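# Wind the cable around a held reel's hub

## Task

Holding the reel in one gripper, pin the cable close to one of its ends beneath a finger of that same gripper, then wrap the cable around the reel's hub for more than one complete turn, keeping it within roughly one cable thickness of the hub along almost the whole turn (any cable doubling back between the flanges subtracts from the turn). Declare completion only while that gripper keeps the reel steady and lifted above the table, the other arm's moving parts are not touching the reel or cable, and the other arm is not pressing hard against the holding arm.

## Robot and tools

Robot: two arms, left_arm and right_arm, each ending in a two-finger gripper. The fingers point along the gripper's +z axis and separate along its y axis. The reported end_effector_position is the spot between the finger pads, roughly 1 cm short of the tips. Calibrated bases in the scene frame: left_arm at (-0.019, +0.332, 0) m, right_arm at (+0.025, -0.277, 0) m, both with quat_wxyz (+1.000, 0, 0, +0.011).

Frames: the scene frame has its origin at table height midway between the nominal bases, +z up, +x out across the table, and left_arm on the +y side (arm names do not match image sides). Each arm's hand pose, velocity, Hand target and wrist-camera pose are given in that arm's own base frame. Fixed cameras and the table use the scene frame. Printed poses may be wrong by a few centimetres, more at long reach.

execute_actions: argument actions is a list of actions; each action is a table of up to 15 rows, one row per 1/30 s step, and a short table repeats its final row to fill 15 steps. Every row has 14 numbers in [-1, 1]: for left_arm dx, dy, dz, rx, ry, rz, opening, then the same seven for right_arm, always all 14. dx to rz are offsets from that arm's Hand target as it stood when the action began, along the arm's own base axes; every row in the action counts from that same start, so rows are not cumulative, but successive actions and calls are. Scale: 1.0 equals 0.6 m or 180 degrees; rx, ry, rz form one rotation vector about the Hand target's position. Opening is absolute: +1 fully open (0.094 m), -1 closed. Optional cameras lists names (cam_high, cam_low, cam_left_wrist, cam_right_wrist, or "all"); images come only when asked or when actions is empty. An empty list also shows the scene number and the full state.

move: target is one 14-number row or a list of up to 15 rows, same layout and scale; every row is an offset from the Hand targets at the move's start, not from the previous row. Grippers travel straight lines, all finishing together, taking at least 0.5 s and at most 10 s. speed is m/s (0.002 to 2.9, default 0.25; rotation capped at twice that in rad/s), one value or one per target. blend (m) rounds corners in a list; 0 stops at each. opening_speed (0.2 or more, units of the -1..1 scale per second) closes fingers gradually, useful for gentle grasps. grip_force (10 to 50 N per pad, one value or one per arm) persists once set; lower values close slowly. blocking=false returns after about 0.5 s while the move continues. Moves do not avoid obstacles or the other arm. Fast moves overshoot and hit harder. Do not route a gripper close past its own base; go around it.

wait: seconds from 0 to 10, arms keep their last command. stop: brakes a running move. zoom_image: camera plus region [x0, y0, x1, y1] in pixels (max 504 by 504) of the latest image. finished_scene: argument scene (the current number); irreversible, call it only once the goal holds.

Results: each arm's end_effector_position (m) and end_effector_quat_wxyz in its base frame; Hand target, which the next offsets start from; grip_measured on the opening scale; grip_effort_nm (motor effort, negative means closing, not a pad force); Joint positions (last entry is opening in metres); joint torques; Joint velocities (may be omitted when all are at noise level); Tool commands; motor temperatures. A move adds a move: line giving how it ended (done, off_target, moving, held, fault) and which limits acted (paced = pose clipped, held = steps withheld). done means within 10 mm and 2 degrees. Arms often rest short of the Hand target; resend the shortfall as an offset. Orientation commands are clipped to within 40 degrees of the current one each step.

Gripping: a full squeeze reads a little narrower than the part. Force rises about 1 N per 0.001 below first contact, then jumps to the force limit. To release, command clearly above grip_measured. To keep a gripper unchanged, resend its present opening; 0 is a real command (half open).

Joint ranges (rad): waist -2.618 to 3.054, shoulder 0 to 3.142, elbow 0 to 3.142 (straight at 2.901), wrist pitch and yaw -1.571 to 1.571, wrist roll -2.094 to 2.094.

Avoid: dropping the reel or letting anything leave the table; collisions or hard pressing between the arms (can end the scene in failure), including one gripper closing on the other's fingers; hitting fixtures or the table hard; strain on wrist-camera cables, which count as the arm. A blocked arm keeps pushing; send a target back past the gripper to relieve it. Prolonged loads, stretched poses or unreachable targets heat motors: MOTOR HOT appears at 75 °C, at 90 °C the arm folds and idles, at 100 °C it collapses. Loose objects may occasionally be nudged by outside pushes.

Each tool is called after "Request:" as a command line: name --argument value for each argument, lists and objects as JSON in quotes; but a table of rows of numbers goes row by row, as --pt "numbers of a row", without its own name.

## Session

Request:
execute_actions --actions '[]'

Scene clock: 0.00 s.
left_arm: end_effector_position=(+0.2075, +0.0326, +0.2730) grip_measured=+1.000 grip_effort_nm=n/a end_effector_quat_wxyz=(+0.548, -0.047, +0.833, -0.063) | right_arm: end_effector_position=(+0.1808, +0.1173, +0.2480) grip_measured=+1.000 grip_effort_nm=n/a end_effector_quat_wxyz=(+0.619, -0.134, +0.756, +0.164)
Joint positions: left_arm=[0.774 0.498 0.83 -0.896 0.748 0.235 0.094] | right_arm=[1.112 0.191 0.481 -0.519 0.664 0.226 0.094]
Joint velocities: within noise
Joint torques (N m): no reading
Motor temperatures (°C): left_arm=[23 24 40 32 22 23 26] | right_arm=[26 24 36 29 22 24 23]
Heat: left arm: 40 °C; right arm: 36 °C.
Hand target: left_arm +0.2058, +0.0298, +0.2737; +0.548, -0.046, +0.833, -0.066 | right_arm +0.1803, +0.1155, +0.2493; +0.620, -0.133, +0.756, +0.164
Tool commands: left_gripper/opening=+1.0 right_gripper/opening=+1.0

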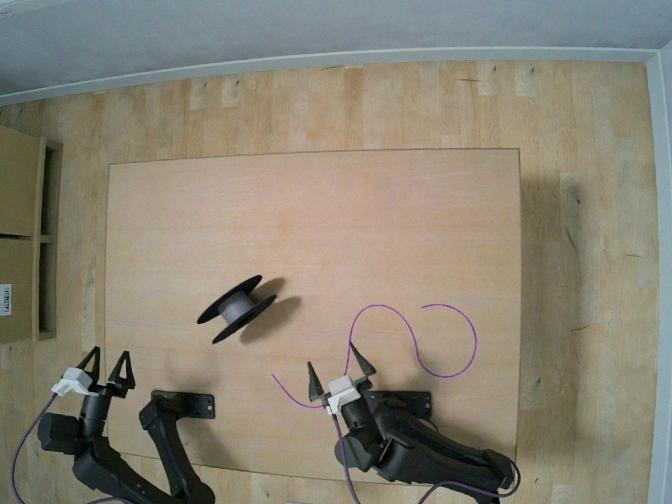

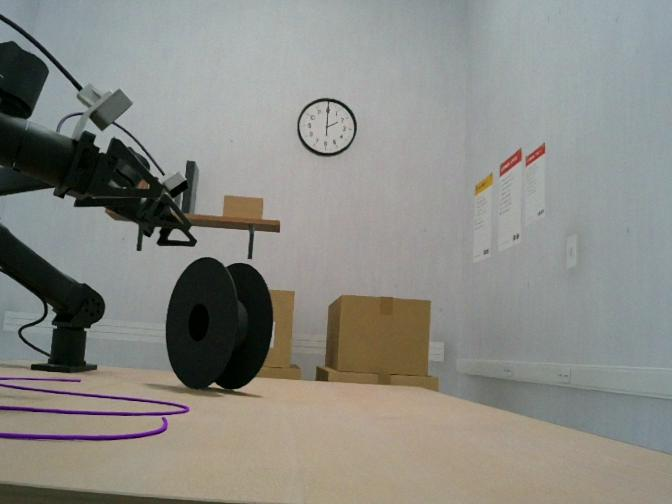

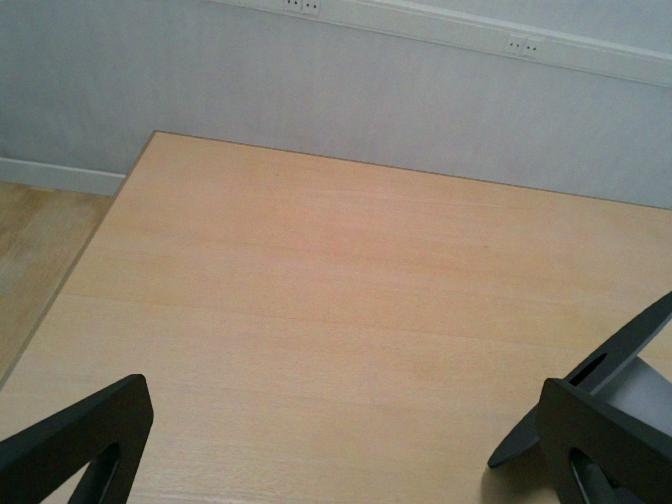

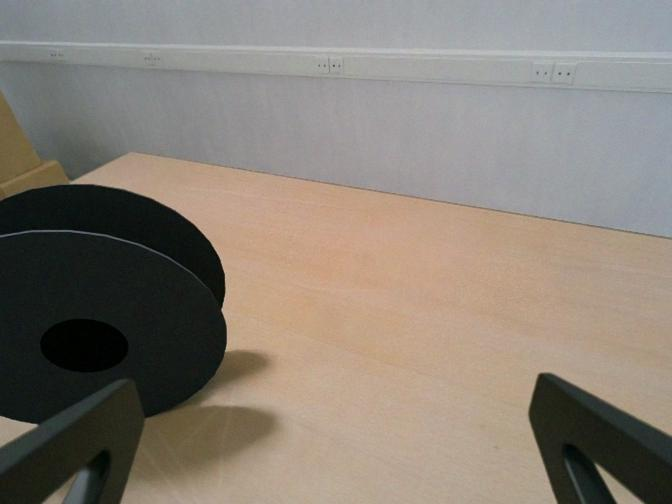

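Request:
zoom_image --camera "cam_high" --region '[180, 260, 300, 350]'

Request:
zoom_image --camera "cam_low" --region '[0, 240, 336, 470]'

Request:
zoom_image --camera "cam_high" --region '[260, 290, 500, 420]'

Request:
zoom_image --camera "cam_low" --region '[0, 40, 220, 260]'

Scaled by 4.200 from the camera's 672x504 image, which has a finer 960x720 frame.

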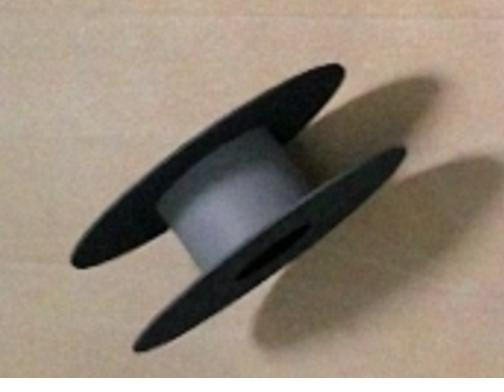

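Scaled by 1.500 from the camera's 672x504 image, which has a finer 960x720 frame.

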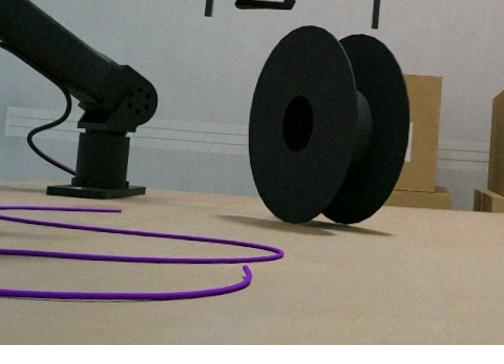

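Scaled by 2.100 from the camera's 672x504 image, which has a finer 960x720 frame.

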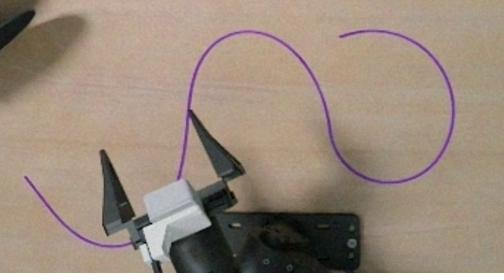

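Scaled by 2.291 from the camera's 672x504 image, which has a finer 960x720 frame.

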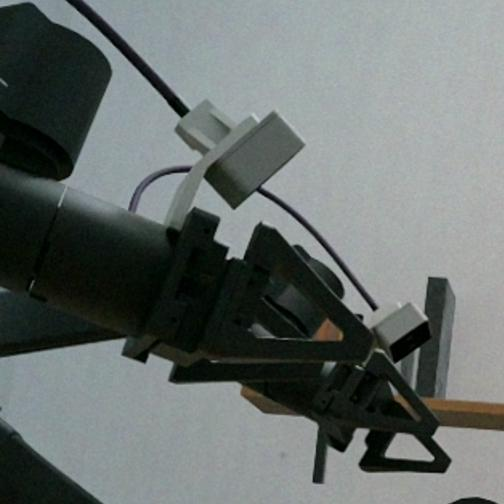

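Request:
move --target '[0.035,-0.2517,-0.053,0.1037,0.0873,-0.3082,0.1,0,0,0,0,0,0,1]' --cameras '["all"]'

Scene clock: 19.07 s.
left_arm: end_effector_position=(+0.2272, -0.1199, +0.2332) grip_measured=+0.102 grip_effort_nm=-0.14 end_effector_quat_wxyz=(+0.336, +0.413, +0.827, -0.178) | right_arm: end_effector_position=(+0.1808, +0.1173, +0.2480) grip_measured=+1.000 grip_effort_nm=-0.02 end_effector_quat_wxyz=(+0.619, -0.134, +0.756, +0.164)
Joint positions: left_arm=[-0.115 0.995 1.077 -1.066 0.549 0.643 0.052] | right_arm=[1.112 0.191 0.481 -0.519 0.664 0.226 0.094]
Joint torques (N m): left_arm=[-0.59 -2.04 11.21 1.17 0.32 0.09] | right_arm=[-0.08 2.21 6.91 2.01 0.11 0.01]
Heat: left arm: 41 °C; right arm: 36 °C.
Hand target: left_arm +0.2268, -0.1212, +0.2418; +0.341, +0.422, +0.822, -0.175 | right_arm +0.1803, +0.1155, +0.2493; +0.620, -0.133, +0.756, +0.164
Off the commanded pose: left_arm 0.009 m, 1 deg | right_arm 0.002 m, 0 deg.
move: done
camera_calibration:
cam_left_wrist: T_world_to_cam=[[-0.794747, -0.606872, 0.00907635, 0.106799], [-0.573347, 0.74577, -0.339264, 0.33567], [0.199121, -0.274833, -0.940647, 0.23219], [0, 0, 0, 1]] pos_world=[0.2311, -0.121706, 0.33132]

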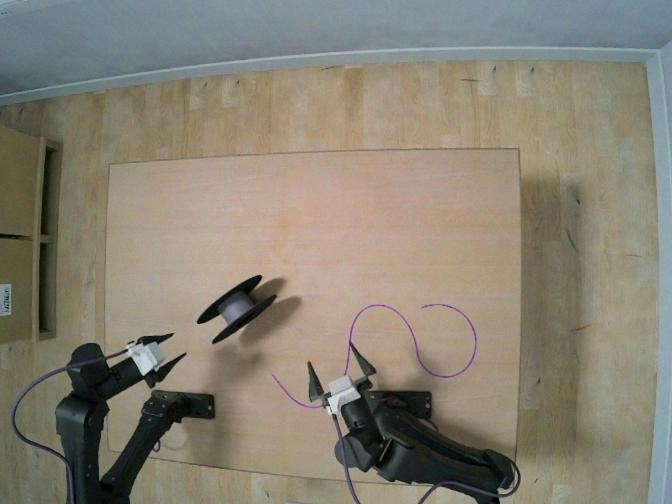

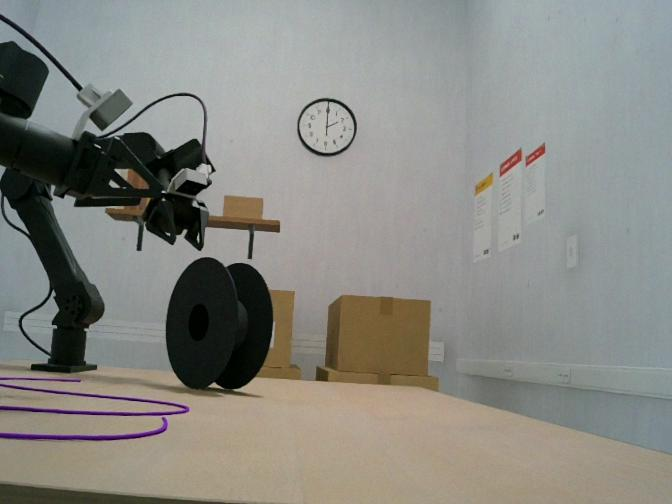

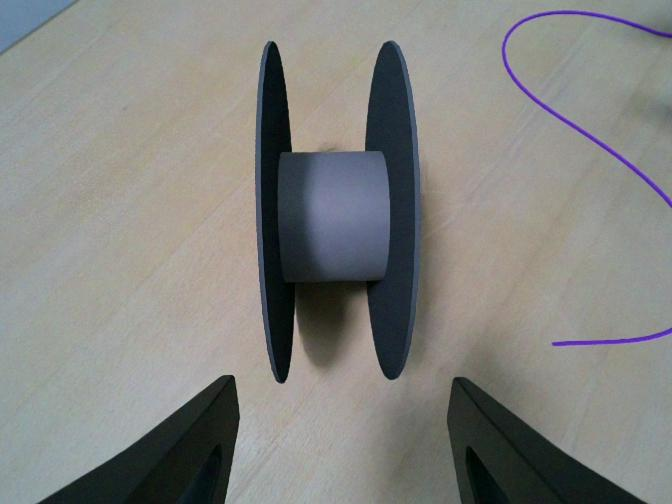

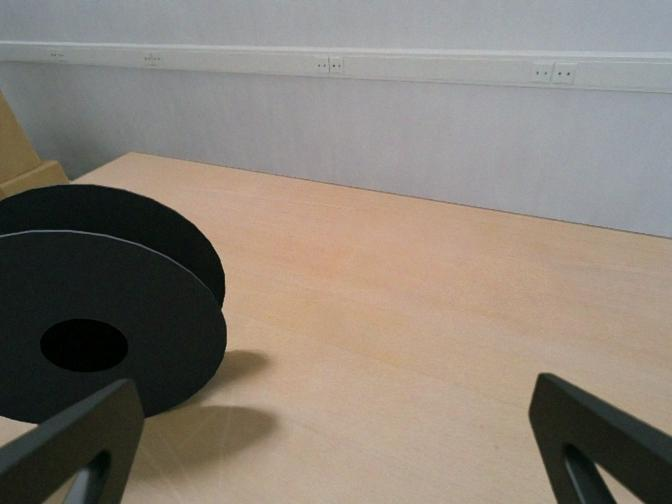

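Request:
move --pt "0.0187 0.0687 0.005 0 0 0 0 0 0 0 0 0 0 1" --pt "0.06 0.0112 -0.07 0 0 0 0 0 0 0 0 0 0 1" --cameras '["all"]'

Scene clock: 24.27 s.
left_arm: end_effector_position=(+0.2660, -0.1127, +0.2083) grip_measured=+0.002 grip_effort_nm=-0.14 end_effector_quat_wxyz=(+0.350, +0.422, +0.819, -0.169) | right_arm: end_effector_position=(+0.1808, +0.1173, +0.2480) grip_measured=+1.000 grip_effort_nm=-0.02 end_effector_quat_wxyz=(+0.619, -0.134, +0.756, +0.164)
Joint positions: left_arm=[-0.055 1.102 1.016 -0.901 0.58 0.719 0.047] | right_arm=[1.112 0.191 0.481 -0.519 0.664 0.226 0.094]
Joint torques (N m): left_arm=[-0.66 -3.79 6.32 1.33 0.34 -0.06] | right_arm=[-0.03 2.21 6.93 2.02 0.13 -0.01]
Heat: left arm: 41 °C; right arm: 36 °C.
Hand target: left_arm +0.2628, -0.1145, +0.1998; +0.341, +0.422, +0.822, -0.175 | right_arm +0.1803, +0.1155, +0.2493; +0.620, -0.133, +0.756, +0.164
Off the commanded pose: left_arm 0.009 m, 1 deg | right_arm 0.002 m, 0 deg.
move: done
camera_calibration:
cam_left_wrist: T_world_to_cam=[[-0.801106, -0.597989, -0.0252692, 0.152043], [-0.551753, 0.754208, -0.356003, 0.34272], [0.231944, -0.271254, -0.934143, 0.193379], [0, 0, 0, 1]] pos_world=[0.266047, -0.115108, 0.306495]

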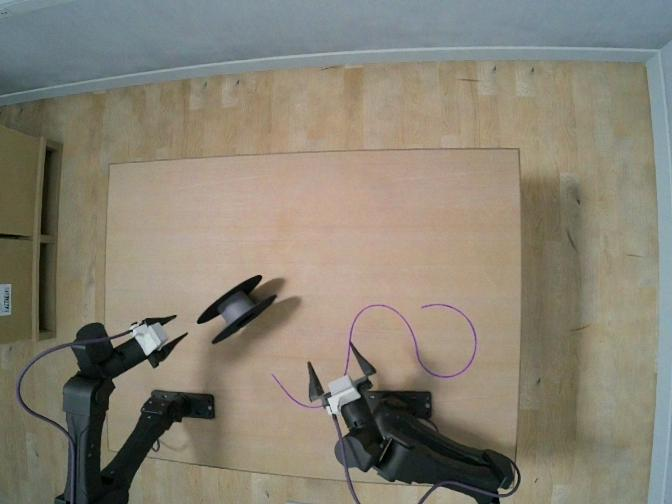

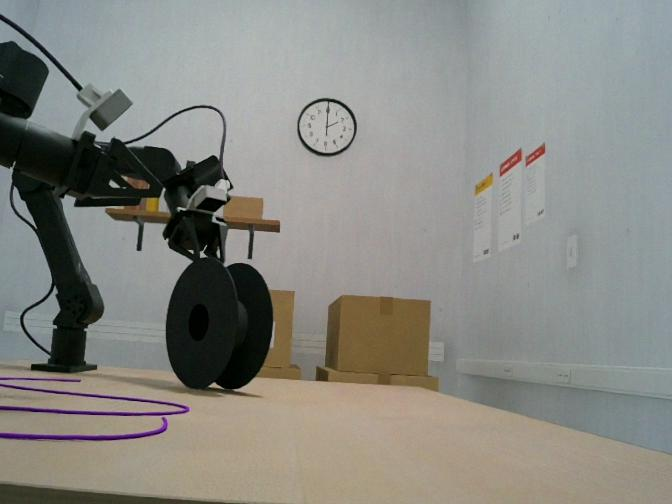

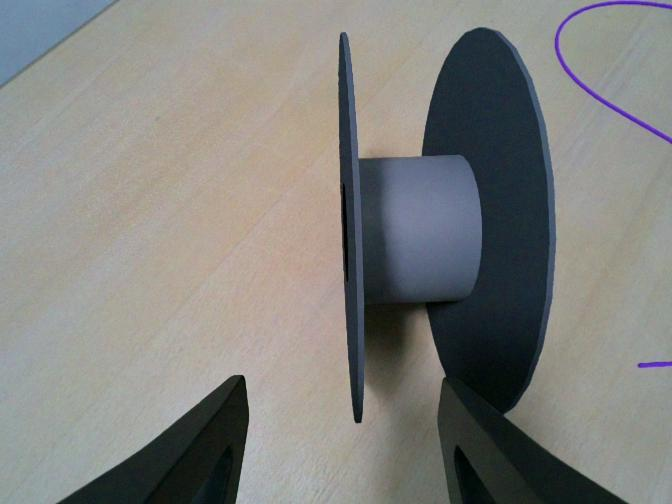

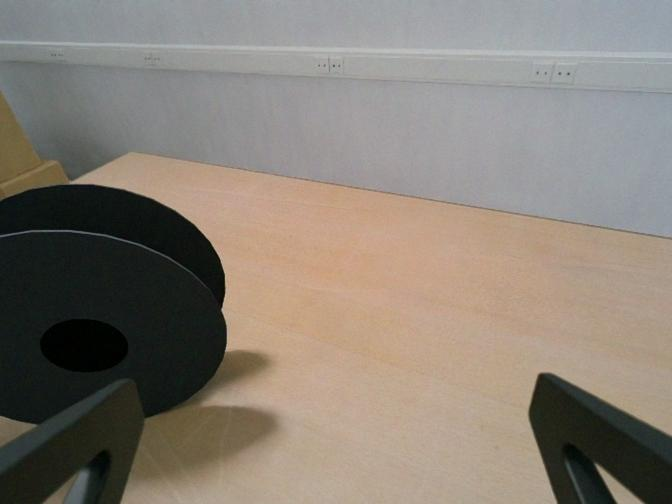

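Request:
move --target '[0.0333,-0.0633,-0.1017,0,0,0,0,0,0,0,0,0,0,1]' --speed 0.12 --cameras '["cam_high","cam_low","cam_left_wrist"]'

Scene clock: 26.37 s.
left_arm: end_effector_position=(+0.2869, -0.1516, +0.1499) grip_measured=+0.002 grip_effort_nm=-0.14 end_effector_quat_wxyz=(+0.353, +0.422, +0.817, -0.171) | right_arm: end_effector_position=(+0.1808, +0.1173, +0.2480) grip_measured=+1.000 grip_effort_nm=-0.01 end_effector_quat_wxyz=(+0.619, -0.134, +0.756, +0.164)
Joint positions: left_arm=[-0.227 1.185 0.812 -0.526 0.484 0.555 0.047] | right_arm=[1.112 0.191 0.481 -0.519 0.664 0.226 0.094]
Joint torques (N m): left_arm=[-0.61 -4.31 6.54 1.52 0.24 -0.07] | right_arm=[-0.08 2.21 6.94 2.01 0.11 -0.01]
Heat: left arm: 41 °C; right arm: 36 °C.
Hand target: left_arm +0.2828, -0.1524, +0.1388; +0.340, +0.422, +0.822, -0.175 | right_arm +0.1803, +0.1155, +0.2493; +0.620, -0.133, +0.756, +0.164
Off the commanded pose: left_arm 0.012 m, 2 deg | right_arm 0.002 m, 0 deg.
move: off_target (left_arm)
camera_calibration:
cam_left_wrist: T_world_to_cam=[[-0.802132, -0.596628, -0.0249053, 0.144584], [-0.548801, 0.752988, -0.36308, 0.362927], [0.235377, -0.27757, -0.931425, 0.121123], [0, 0, 0, 1]] pos_world=[0.286641, -0.153397, 0.248189]
Images, in order (width x height): cam_high 672x504, cam_low 672x504, cam_left_wrist 672x504.

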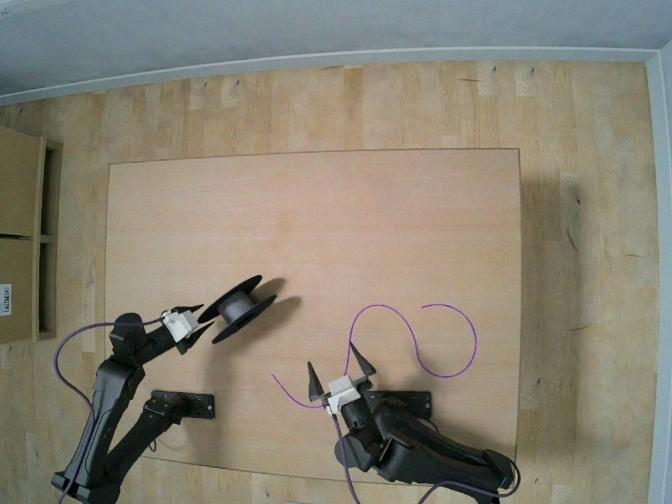

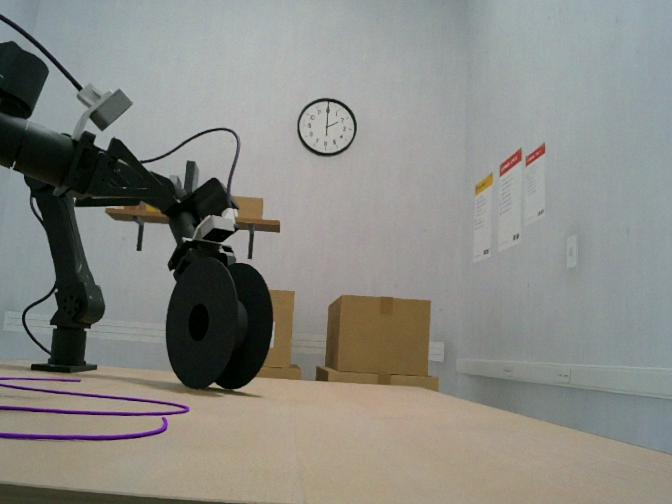

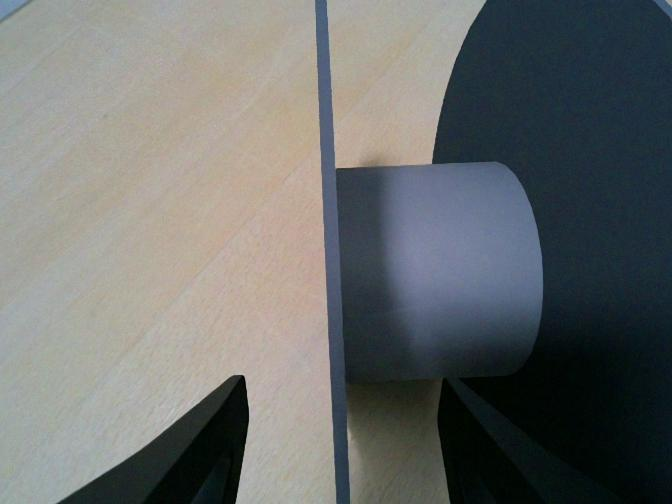

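Request:
move --target '[0,0,0,0,0,0,-1,0,0,0,0,0,0,1]' --opening_speed 0.5

Request:
move --target '[0,0,0.08,0,0,0,-1,0,0,0,0,0,0,1]' --speed 0.08 --cameras '["cam_high","cam_low","cam_left_wrist"]'

Scene clock: 28.97 s.
left_arm: end_effector_position=(+0.2877, -0.1509, +0.1498) grip_measured=-0.948 grip_effort_nm=-1.02 end_effector_quat_wxyz=(+0.353, +0.421, +0.818, -0.169) | right_arm: end_effector_position=(+0.1808, +0.1173, +0.2480) grip_measured=+1.000 grip_effort_nm=-0.02 end_effector_quat_wxyz=(+0.619, -0.134, +0.756, +0.164)
Joint positions: left_arm=[-0.227 1.185 0.812 -0.524 0.479 0.551 0.002] | right_arm=[1.112 0.191 0.481 -0.519 0.664 0.226 0.094]
Joint torques (N m): left_arm=[-0.57 -4.31 6.57 1.52 0.31 -0.05] | right_arm=[-0.08 2.18 6.95 2.03 0.13 -0.01]
Heat: left arm: 41 °C; right arm: 36 °C.
Hand target: left_arm +0.2828, -0.1524, +0.1388; +0.341, +0.422, +0.822, -0.175 | right_arm +0.1803, +0.1155, +0.2493; +0.620, -0.133, +0.756, +0.164
Off the commanded pose: left_arm 0.012 m, 2 deg | right_arm 0.002 m, 0 deg.
move: off_target (left_arm)

Scene clock: 30.30 s.
left_arm: end_effector_position=(+0.2717, -0.1426, +0.1603) grip_measured=-0.948 grip_effort_nm=-1.05 end_effector_quat_wxyz=(+0.302, +0.413, +0.843, -0.168) | right_arm: end_effector_position=(+0.1808, +0.1173, +0.2480) grip_measured=+1.000 grip_effort_nm=-0.02 end_effector_quat_wxyz=(+0.619, -0.134, +0.756, +0.164)
Joint positions: left_arm=[-0.227 1.185 0.92 -0.743 0.451 0.551 0.002] | right_arm=[1.112 0.191 0.481 -0.519 0.664 0.226 0.094]
Joint torques (N m): left_arm=[-0.47 -6.01 13.12 1.55 0.62 -0.02] | right_arm=[-0.05 2.19 6.95 2.02 0.12 0]
Heat: left arm: 41 °C; right arm: 36 °C.
Hand target: left_arm +0.2828, -0.1524, +0.1867; +0.340, +0.422, +0.822, -0.175 | right_arm +0.1803, +0.1155, +0.2493; +0.620, -0.133, +0.756, +0.164
Off the commanded pose: left_arm 0.030 m, 5 deg | right_arm 0.002 m, 0 deg.
move: off_target (left_arm)
camera_calibration:
cam_left_wrist: T_world_to_cam=[[-0.788701, -0.614208, 0.0264596, 0.123556], [-0.597631, 0.7559, -0.267305, 0.34993], [0.14418, -0.226637, -0.963249, 0.174003], [0, 0, 0, 1]] pos_world=[0.28149, -0.149187, 0.257877]
Images, in order (width x height): cam_high 672x504, cam_low 672x504, cam_left_wrist 672x504.

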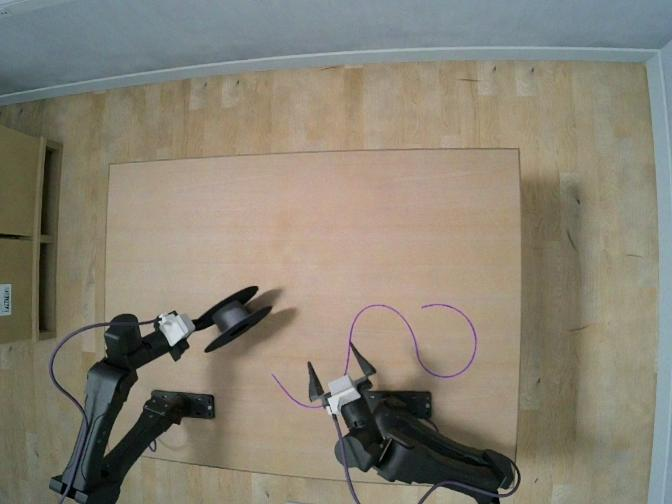

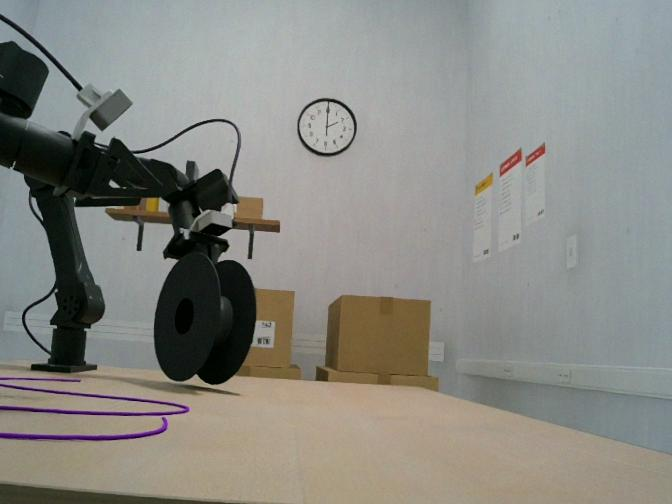

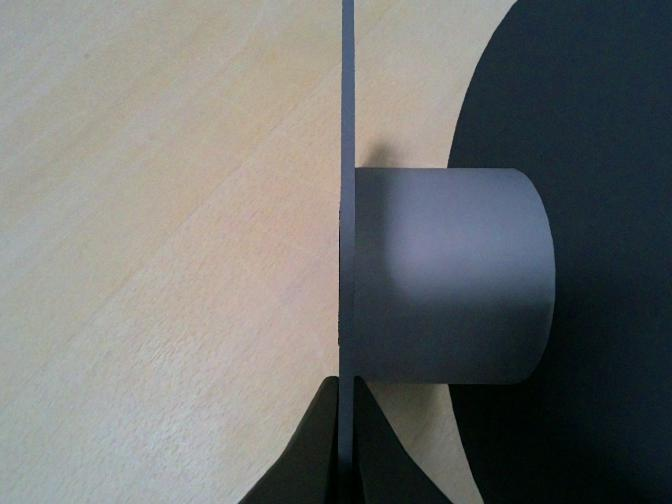

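Request:
move --pt "0 0 0.1 0 0 0 -1 0 0 0 0 0 0 1" --pt "0.0167 -0.2293 0.1 0 0 0.2944 -1 0 0 0 0 0 0 1" --speed 0.15 --cameras '["cam_high","cam_low","cam_left_wrist","cam_right_wrist"]'

Scene clock: 35.80 s.
left_arm: end_effector_position=(+0.2798, -0.2825, +0.2270) grip_measured=-0.949 grip_effort_nm=-1.05 end_effector_quat_wxyz=(+0.345, +0.032, +0.938, +0.003) | right_arm: end_effector_position=(+0.1808, +0.1173, +0.2480) grip_measured=+1.000 grip_effort_nm=-0.02 end_effector_quat_wxyz=(+0.619, -0.134, +0.756, +0.164)
Joint positions: left_arm=[-1.046 1.675 1.624 -1.102 -0.584 -0.85 0.002] | right_arm=[1.112 0.191 0.481 -0.519 0.664 0.226 0.094]
Joint torques (N m): left_arm=[-0.55 -9.14 12.88 1.33 -1.06 -0.17] | right_arm=[-0.03 2.21 6.95 2.02 0.13 -0.01]
Heat: left arm: 42 °C; right arm: 36 °C.
Hand target: left_arm +0.2928, -0.2900, +0.2468; +0.383, +0.011, +0.924, -0.004 | right_arm +0.1803, +0.1155, +0.2493; +0.620, -0.133, +0.756, +0.164
Off the commanded pose: left_arm 0.025 m, 5 deg | right_arm 0.002 m, 0 deg.
move: off_target (left_arm)
camera_calibration:
cam_left_wrist: T_world_to_cam=[[-0.0437762, -0.998382, -0.0362818, -0.260486], [-0.962436, 0.051885, -0.266504, 0.38134], [0.267955, 0.0232524, -0.963151, 0.241269], [0, 0, 0, 1]] pos_world=[0.290963, -0.28546, 0.324556]

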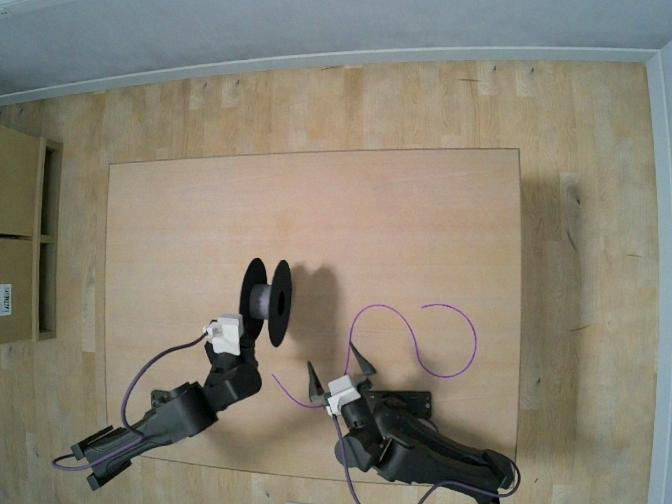

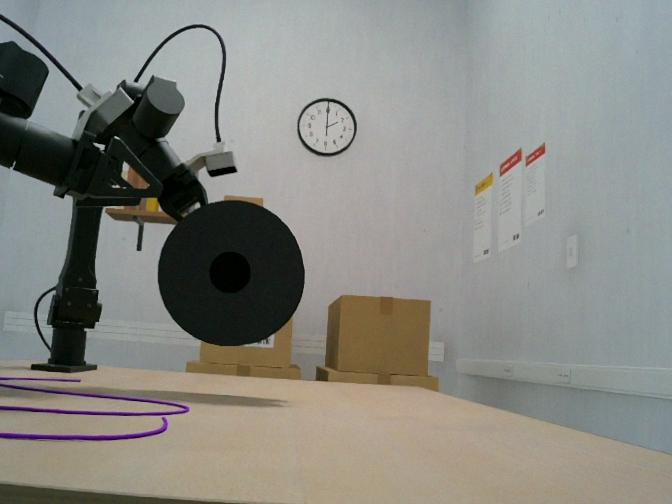

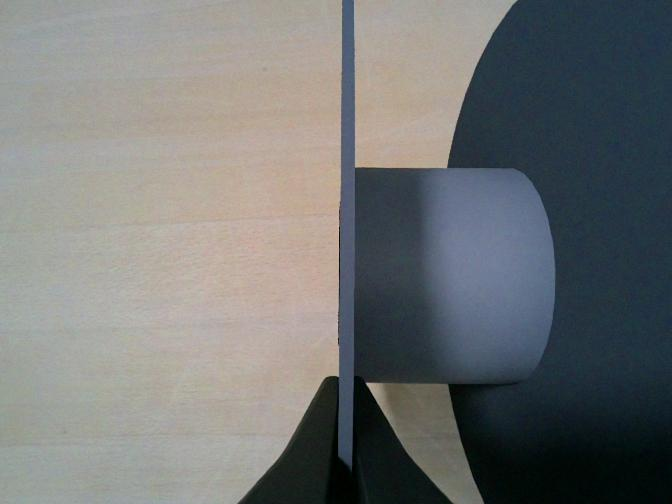

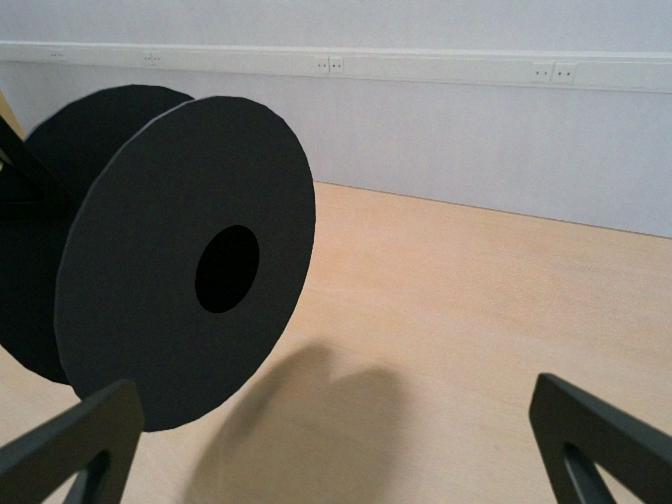

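Request:
move --target '[0,0,0,0,0,0,-1,-0.017,-0.325,0,-0.082,0.2664,-0.113,0]' --cameras '["cam_high","cam_low","cam_right_wrist"]'

Scene clock: 39.17 s.
left_arm: end_effector_position=(+0.2798, -0.2824, +0.2269) grip_measured=-0.949 grip_effort_nm=-1.05 end_effector_quat_wxyz=(+0.345, +0.032, +0.938, +0.003) | right_arm: end_effector_position=(+0.1716, -0.0802, +0.2436) grip_measured=+0.002 grip_effort_nm=-0.13 end_effector_quat_wxyz=(+0.255, +0.001, +0.967, +0.001)
Joint positions: left_arm=[-1.046 1.675 1.624 -1.102 -0.584 -0.851 0.002] | right_arm=[-0.782 0.976 1.27 -1.483 -0.357 -0.71 0.047]
Joint torques (N m): left_arm=[-0.57 -9.17 12.94 1.3 -1.06 -0.18] | right_arm=[-0.79 -1.16 7.68 0.86 -0.24 -0.07]
Heat: left arm: 43 °C; right arm: 36 °C.
Hand target: left_arm +0.2928, -0.2900, +0.2468; +0.383, +0.011, +0.924, -0.005 | right_arm +0.1701, -0.0795, +0.2493; +0.259, +0.000, +0.966, +0.000
Off the commanded pose: left_arm 0.025 m, 5 deg | right_arm 0.006 m, 1 deg.
move: off_target (left_arm)
camera_calibration:
cam_right_wrist: T_world_to_cam=[[0.00398817, -0.999973, -0.00609296, -0.0793695], [-0.998632, -0.003665, -0.0521598, 0.22085], [0.0521361, 0.00629265, -0.99862, 0.323417], [0, 0, 0, 1]] pos_world=[0.204002, -0.0805931, 0.334007]
Images, in order (width x height): cam_high 672x504, cam_low 672x504, cam_right_wrist 672x504.

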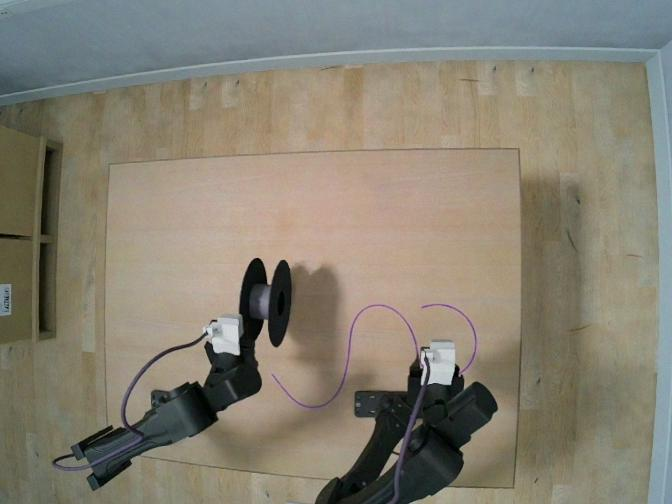

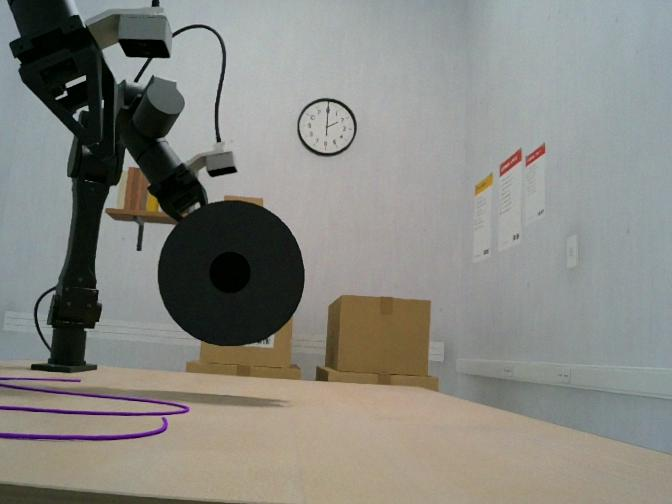

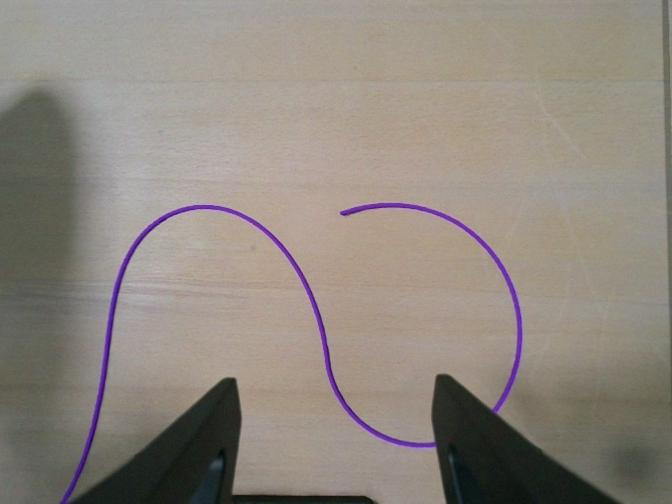

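Request:
move --target '[0,0,0,0,0,0,-1,0.148,-0.0875,-0.225,0.1306,0.1306,-0.487,-0.2]' --cameras '["cam_high","cam_low","cam_right_wrist"]'

Scene clock: 50.43 s.
left_arm: end_effector_position=(+0.2798, -0.2824, +0.2269) grip_measured=-0.949 grip_effort_nm=-1.05 end_effector_quat_wxyz=(+0.345, +0.032, +0.938, +0.003) | right_arm: end_effector_position=(+0.2546, -0.1274, +0.1122) grip_measured=-0.198 grip_effort_nm=-0.14 end_effector_quat_wxyz=(-0.004, +0.699, +0.715, -0.002)
Joint positions: left_arm=[-1.046 1.675 1.624 -1.102 -0.584 -0.851 0.002] | right_arm=[-0.467 1.629 1.312 -1.262 0.001 1.082 0.038]
Joint torques (N m): left_arm=[-0.59 -9.18 12.94 1.3 -1.06 -0.18] | right_arm=[-0.72 -6.9 7.87 0.14 0 0.16]
Motor temperatures (°C): left_arm=[23 25 45 34 23 22 27] | right_arm=[26 23 36 30 22 24 22]
Heat: left arm: 45 °C; right arm: 36 °C.
Hand target: left_arm +0.2928, -0.2900, +0.2468; +0.383, +0.011, +0.924, -0.005 | right_arm +0.2589, -0.1320, +0.1144; +0.000, +0.706, +0.708, +0.000
Off the commanded pose: left_arm 0.025 m, 5 deg | right_arm 0.007 m, 1 deg.
move: off_target (left_arm)
camera_calibration:
cam_right_wrist: T_world_to_cam=[[-0.999674, -0.0253865, 0.00257197, 0.251083], [-0.0215083, 0.892584, 0.450368, 0.105726], [-0.013729, 0.450166, -0.892839, 0.249657], [0, 0, 0, 1]] pos_world=[0.256703, -0.200382, 0.174642]
Images, in order (width x height): cam_high 672x504, cam_low 672x504, cam_right_wrist 672x504.

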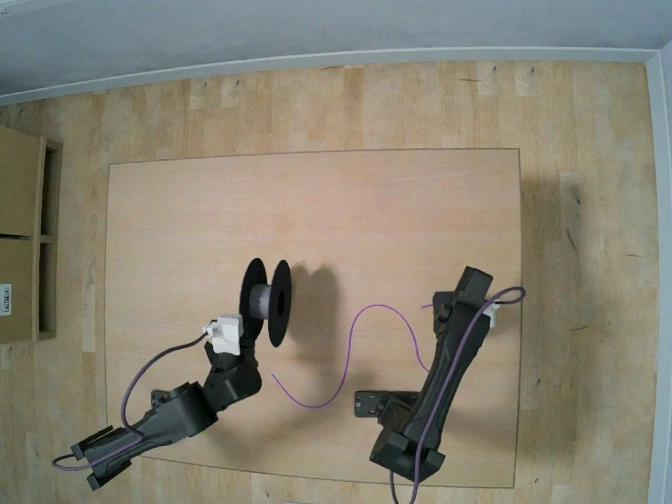

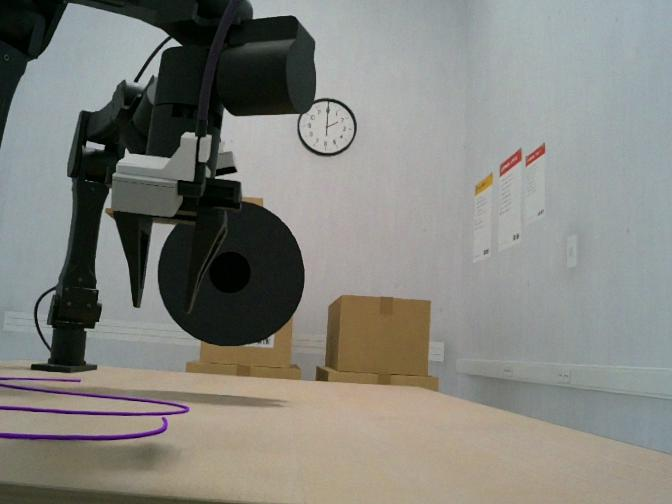

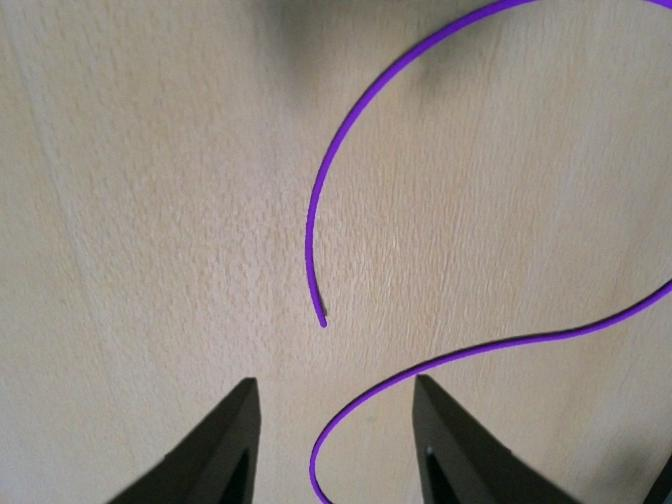

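Request:
move --pt "0 0 0 0 0 0 -1 0.02 0 -0.12 0 0 0 -0.2" --pt "0 0 0 0 0 0 -1 0.02 0 -0.157 0 0 0 -0.2" --speed '[0.15,0.05]' --cameras '["cam_low","cam_right_wrist"]'

Scene clock: 53.17 s.
left_arm: end_effector_position=(+0.2798, -0.2824, +0.2269) grip_measured=-0.949 grip_effort_nm=-1.05 end_effector_quat_wxyz=(+0.345, +0.032, +0.938, +0.003) | right_arm: end_effector_position=(+0.2712, -0.1354, +0.0269) grip_measured=-0.198 grip_effort_nm=-0.13 end_effector_quat_wxyz=(+0.007, +0.706, +0.708, +0.002)
Joint positions: left_arm=[-1.046 1.675 1.624 -1.102 -0.584 -0.851 0.002] | right_arm=[-0.467 1.756 1.105 -0.906 0 1.101 0.038]
Joint torques (N m): left_arm=[-0.62 -9.17 12.93 1.27 -1.05 -0.17] | right_arm=[0.84 -7.53 4.67 0.37 0.01 0.13]
Heat: left arm: 45 °C; right arm: 36 °C.
Hand target: left_arm +0.2928, -0.2900, +0.2468; +0.383, +0.011, +0.924, -0.005 | right_arm +0.2709, -0.1319, +0.0202; +0.000, +0.706, +0.708, +0.000
Off the commanded pose: left_arm 0.025 m, 5 deg | right_arm 0.008 m, 1 deg.
move: off_target (left_arm)
camera_calibration:
cam_right_wrist: T_world_to_cam=[[-0.999823, -0.00642383, -0.0176843, 0.270831], [-0.0135849, 0.896761, 0.442306, 0.150323], [0.0130173, 0.442468, -0.89669, 0.169112], [0, 0, 0, 1]] pos_world=[0.270623, -0.20789, 0.0899417]
Images, in order (width x height): cam_low 672x504, cam_right_wrist 672x504.

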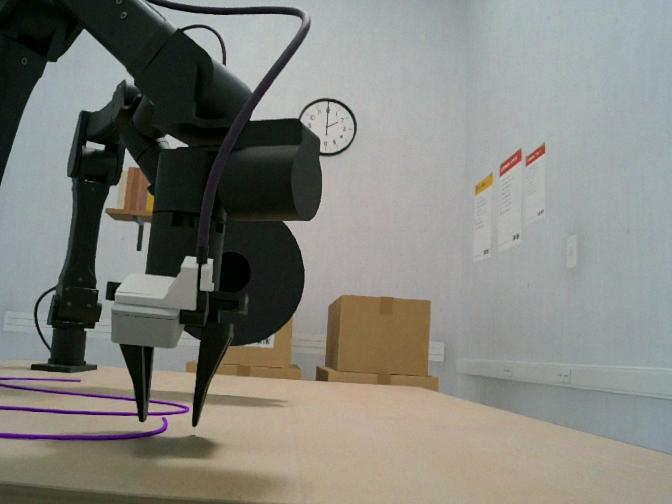

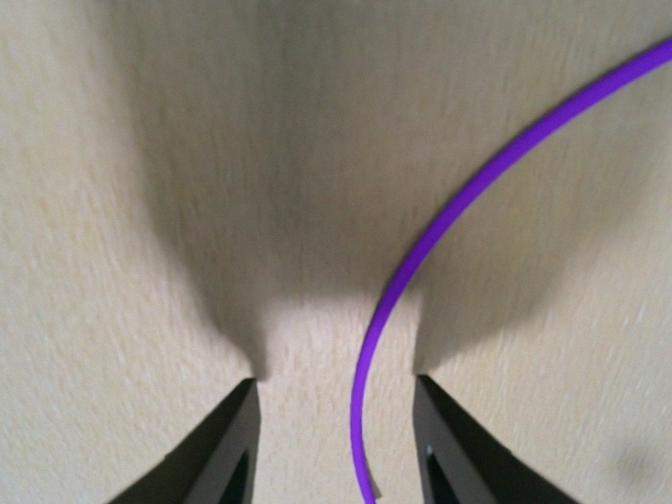

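Request:
move --target '[0,0,0,0,0,0,-1,-0.015,-0.008,-0.026,0,0,0,-0.2]' --speed 0.05 --cameras '["cam_low","cam_right_wrist"]'

Scene clock: 54.43 s.
left_arm: end_effector_position=(+0.2798, -0.2824, +0.2269) grip_measured=-0.949 grip_effort_nm=-1.05 end_effector_quat_wxyz=(+0.345, +0.032, +0.938, +0.003) | right_arm: end_effector_position=(+0.2662, -0.1352, +0.0184) grip_measured=-0.198 grip_effort_nm=-0.12 end_effector_quat_wxyz=(+0.005, +0.705, +0.709, +0.004)
Joint positions: left_arm=[-1.046 1.675 1.624 -1.102 -0.584 -0.851 0.002] | right_arm=[-0.476 1.756 1.068 -0.872 -0.005 1.09 0.038]
Joint torques (N m): left_arm=[-0.59 -9.1 12.9 1.29 -1.07 -0.16] | right_arm=[-0.69 -6.94 2.66 0.69 0.08 -0.03]
Heat: left arm: 45 °C; right arm: 36 °C.
Hand target: left_arm +0.2928, -0.2900, +0.2468; +0.383, +0.011, +0.924, -0.005 | right_arm +0.2620, -0.1368, +0.0046; +0.001, +0.706, +0.708, +0.000
Off the commanded pose: left_arm 0.025 m, 5 deg | right_arm 0.015 m, 1 deg.
move: off_target (left_arm, right_arm)
camera_calibration:
cam_right_wrist: T_world_to_cam=[[-0.99981, -0.00824718, -0.0176413, 0.26539], [-0.0152685, 0.89427, 0.447267, 0.153759], [0.0120874, 0.447451, -0.894227, 0.162408], [0, 0, 0, 1]] pos_world=[0.265724, -0.207983, 0.0811395]
Images, in order (width x height): cam_low 672x504, cam_right_wrist 672x504.

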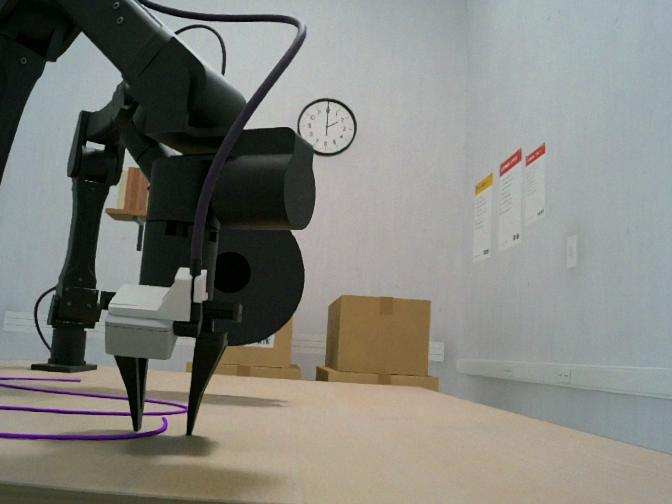

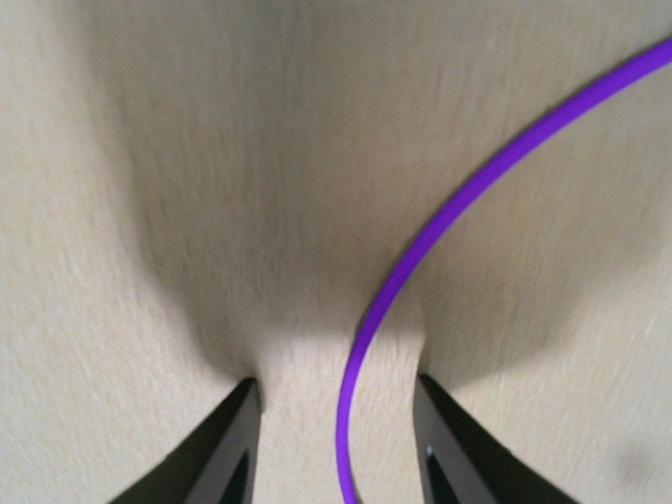

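Request:
move --target '[0,0,0,0,0,0,-1,0,0,-0.007,0,0,0,-0.2]' --speed 0.03 --cameras '["cam_low","cam_right_wrist"]'

Scene clock: 55.37 s.
left_arm: end_effector_position=(+0.2798, -0.2824, +0.2269) grip_measured=-0.949 grip_effort_nm=-1.05 end_effector_quat_wxyz=(+0.345, +0.032, +0.938, +0.003) | right_arm: end_effector_position=(+0.2662, -0.1350, +0.0180) grip_measured=-0.198 grip_effort_nm=-0.11 end_effector_quat_wxyz=(+0.007, +0.705, +0.709, +0.005)
Joint positions: left_arm=[-1.046 1.675 1.624 -1.102 -0.584 -0.851 0.002] | right_arm=[-0.476 1.752 1.062 -0.865 -0.006 1.089 0.038]
Joint torques (N m): left_arm=[-0.59 -9.14 12.89 1.28 -1.08 -0.17] | right_arm=[-0.66 -6.01 2.41 0.82 0.06 -0.04]
Heat: left arm: 45 °C; right arm: 36 °C.
Hand target: left_arm +0.2928, -0.2900, +0.2468; +0.383, +0.011, +0.924, -0.005 | right_arm +0.2619, -0.1367, +0.0003; +0.000, +0.706, +0.708, +0.000
Off the commanded pose: left_arm 0.025 m, 5 deg | right_arm 0.018 m, 1 deg.
move: off_target (left_arm, right_arm)
camera_calibration:
cam_right_wrist: T_world_to_cam=[[-0.999712, -0.0090682, -0.0222228, 0.265365], [-0.0180344, 0.894763, 0.446176, 0.154594], [0.0158381, 0.446449, -0.894669, 0.16075], [0, 0, 0, 1]] pos_world=[0.265531, -0.207685, 0.0807392]
Images, in order (width x height): cam_low 672x504, cam_right_wrist 672x504.

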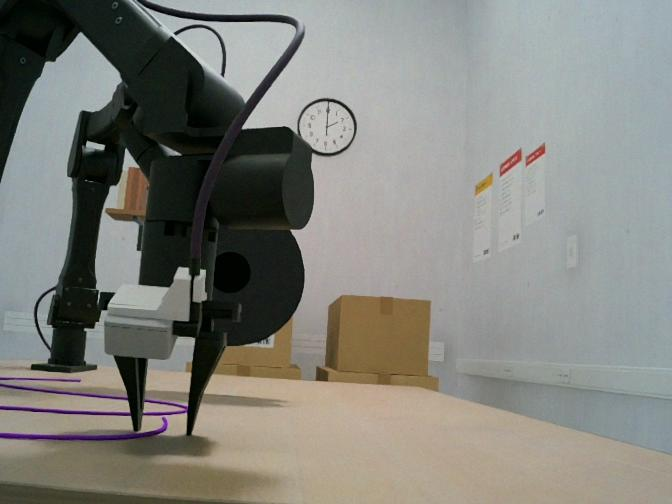

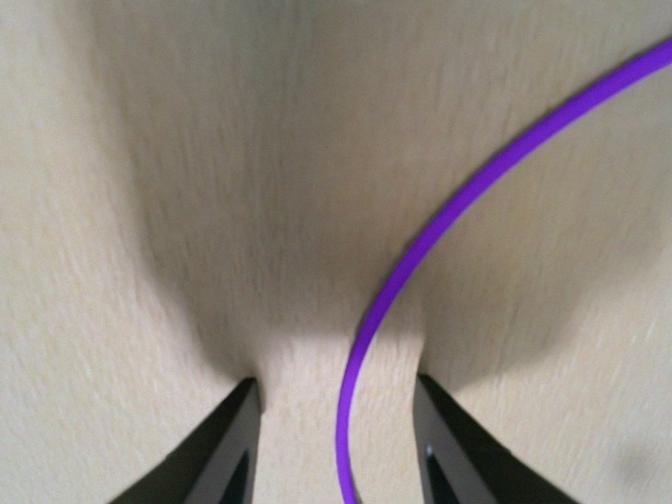

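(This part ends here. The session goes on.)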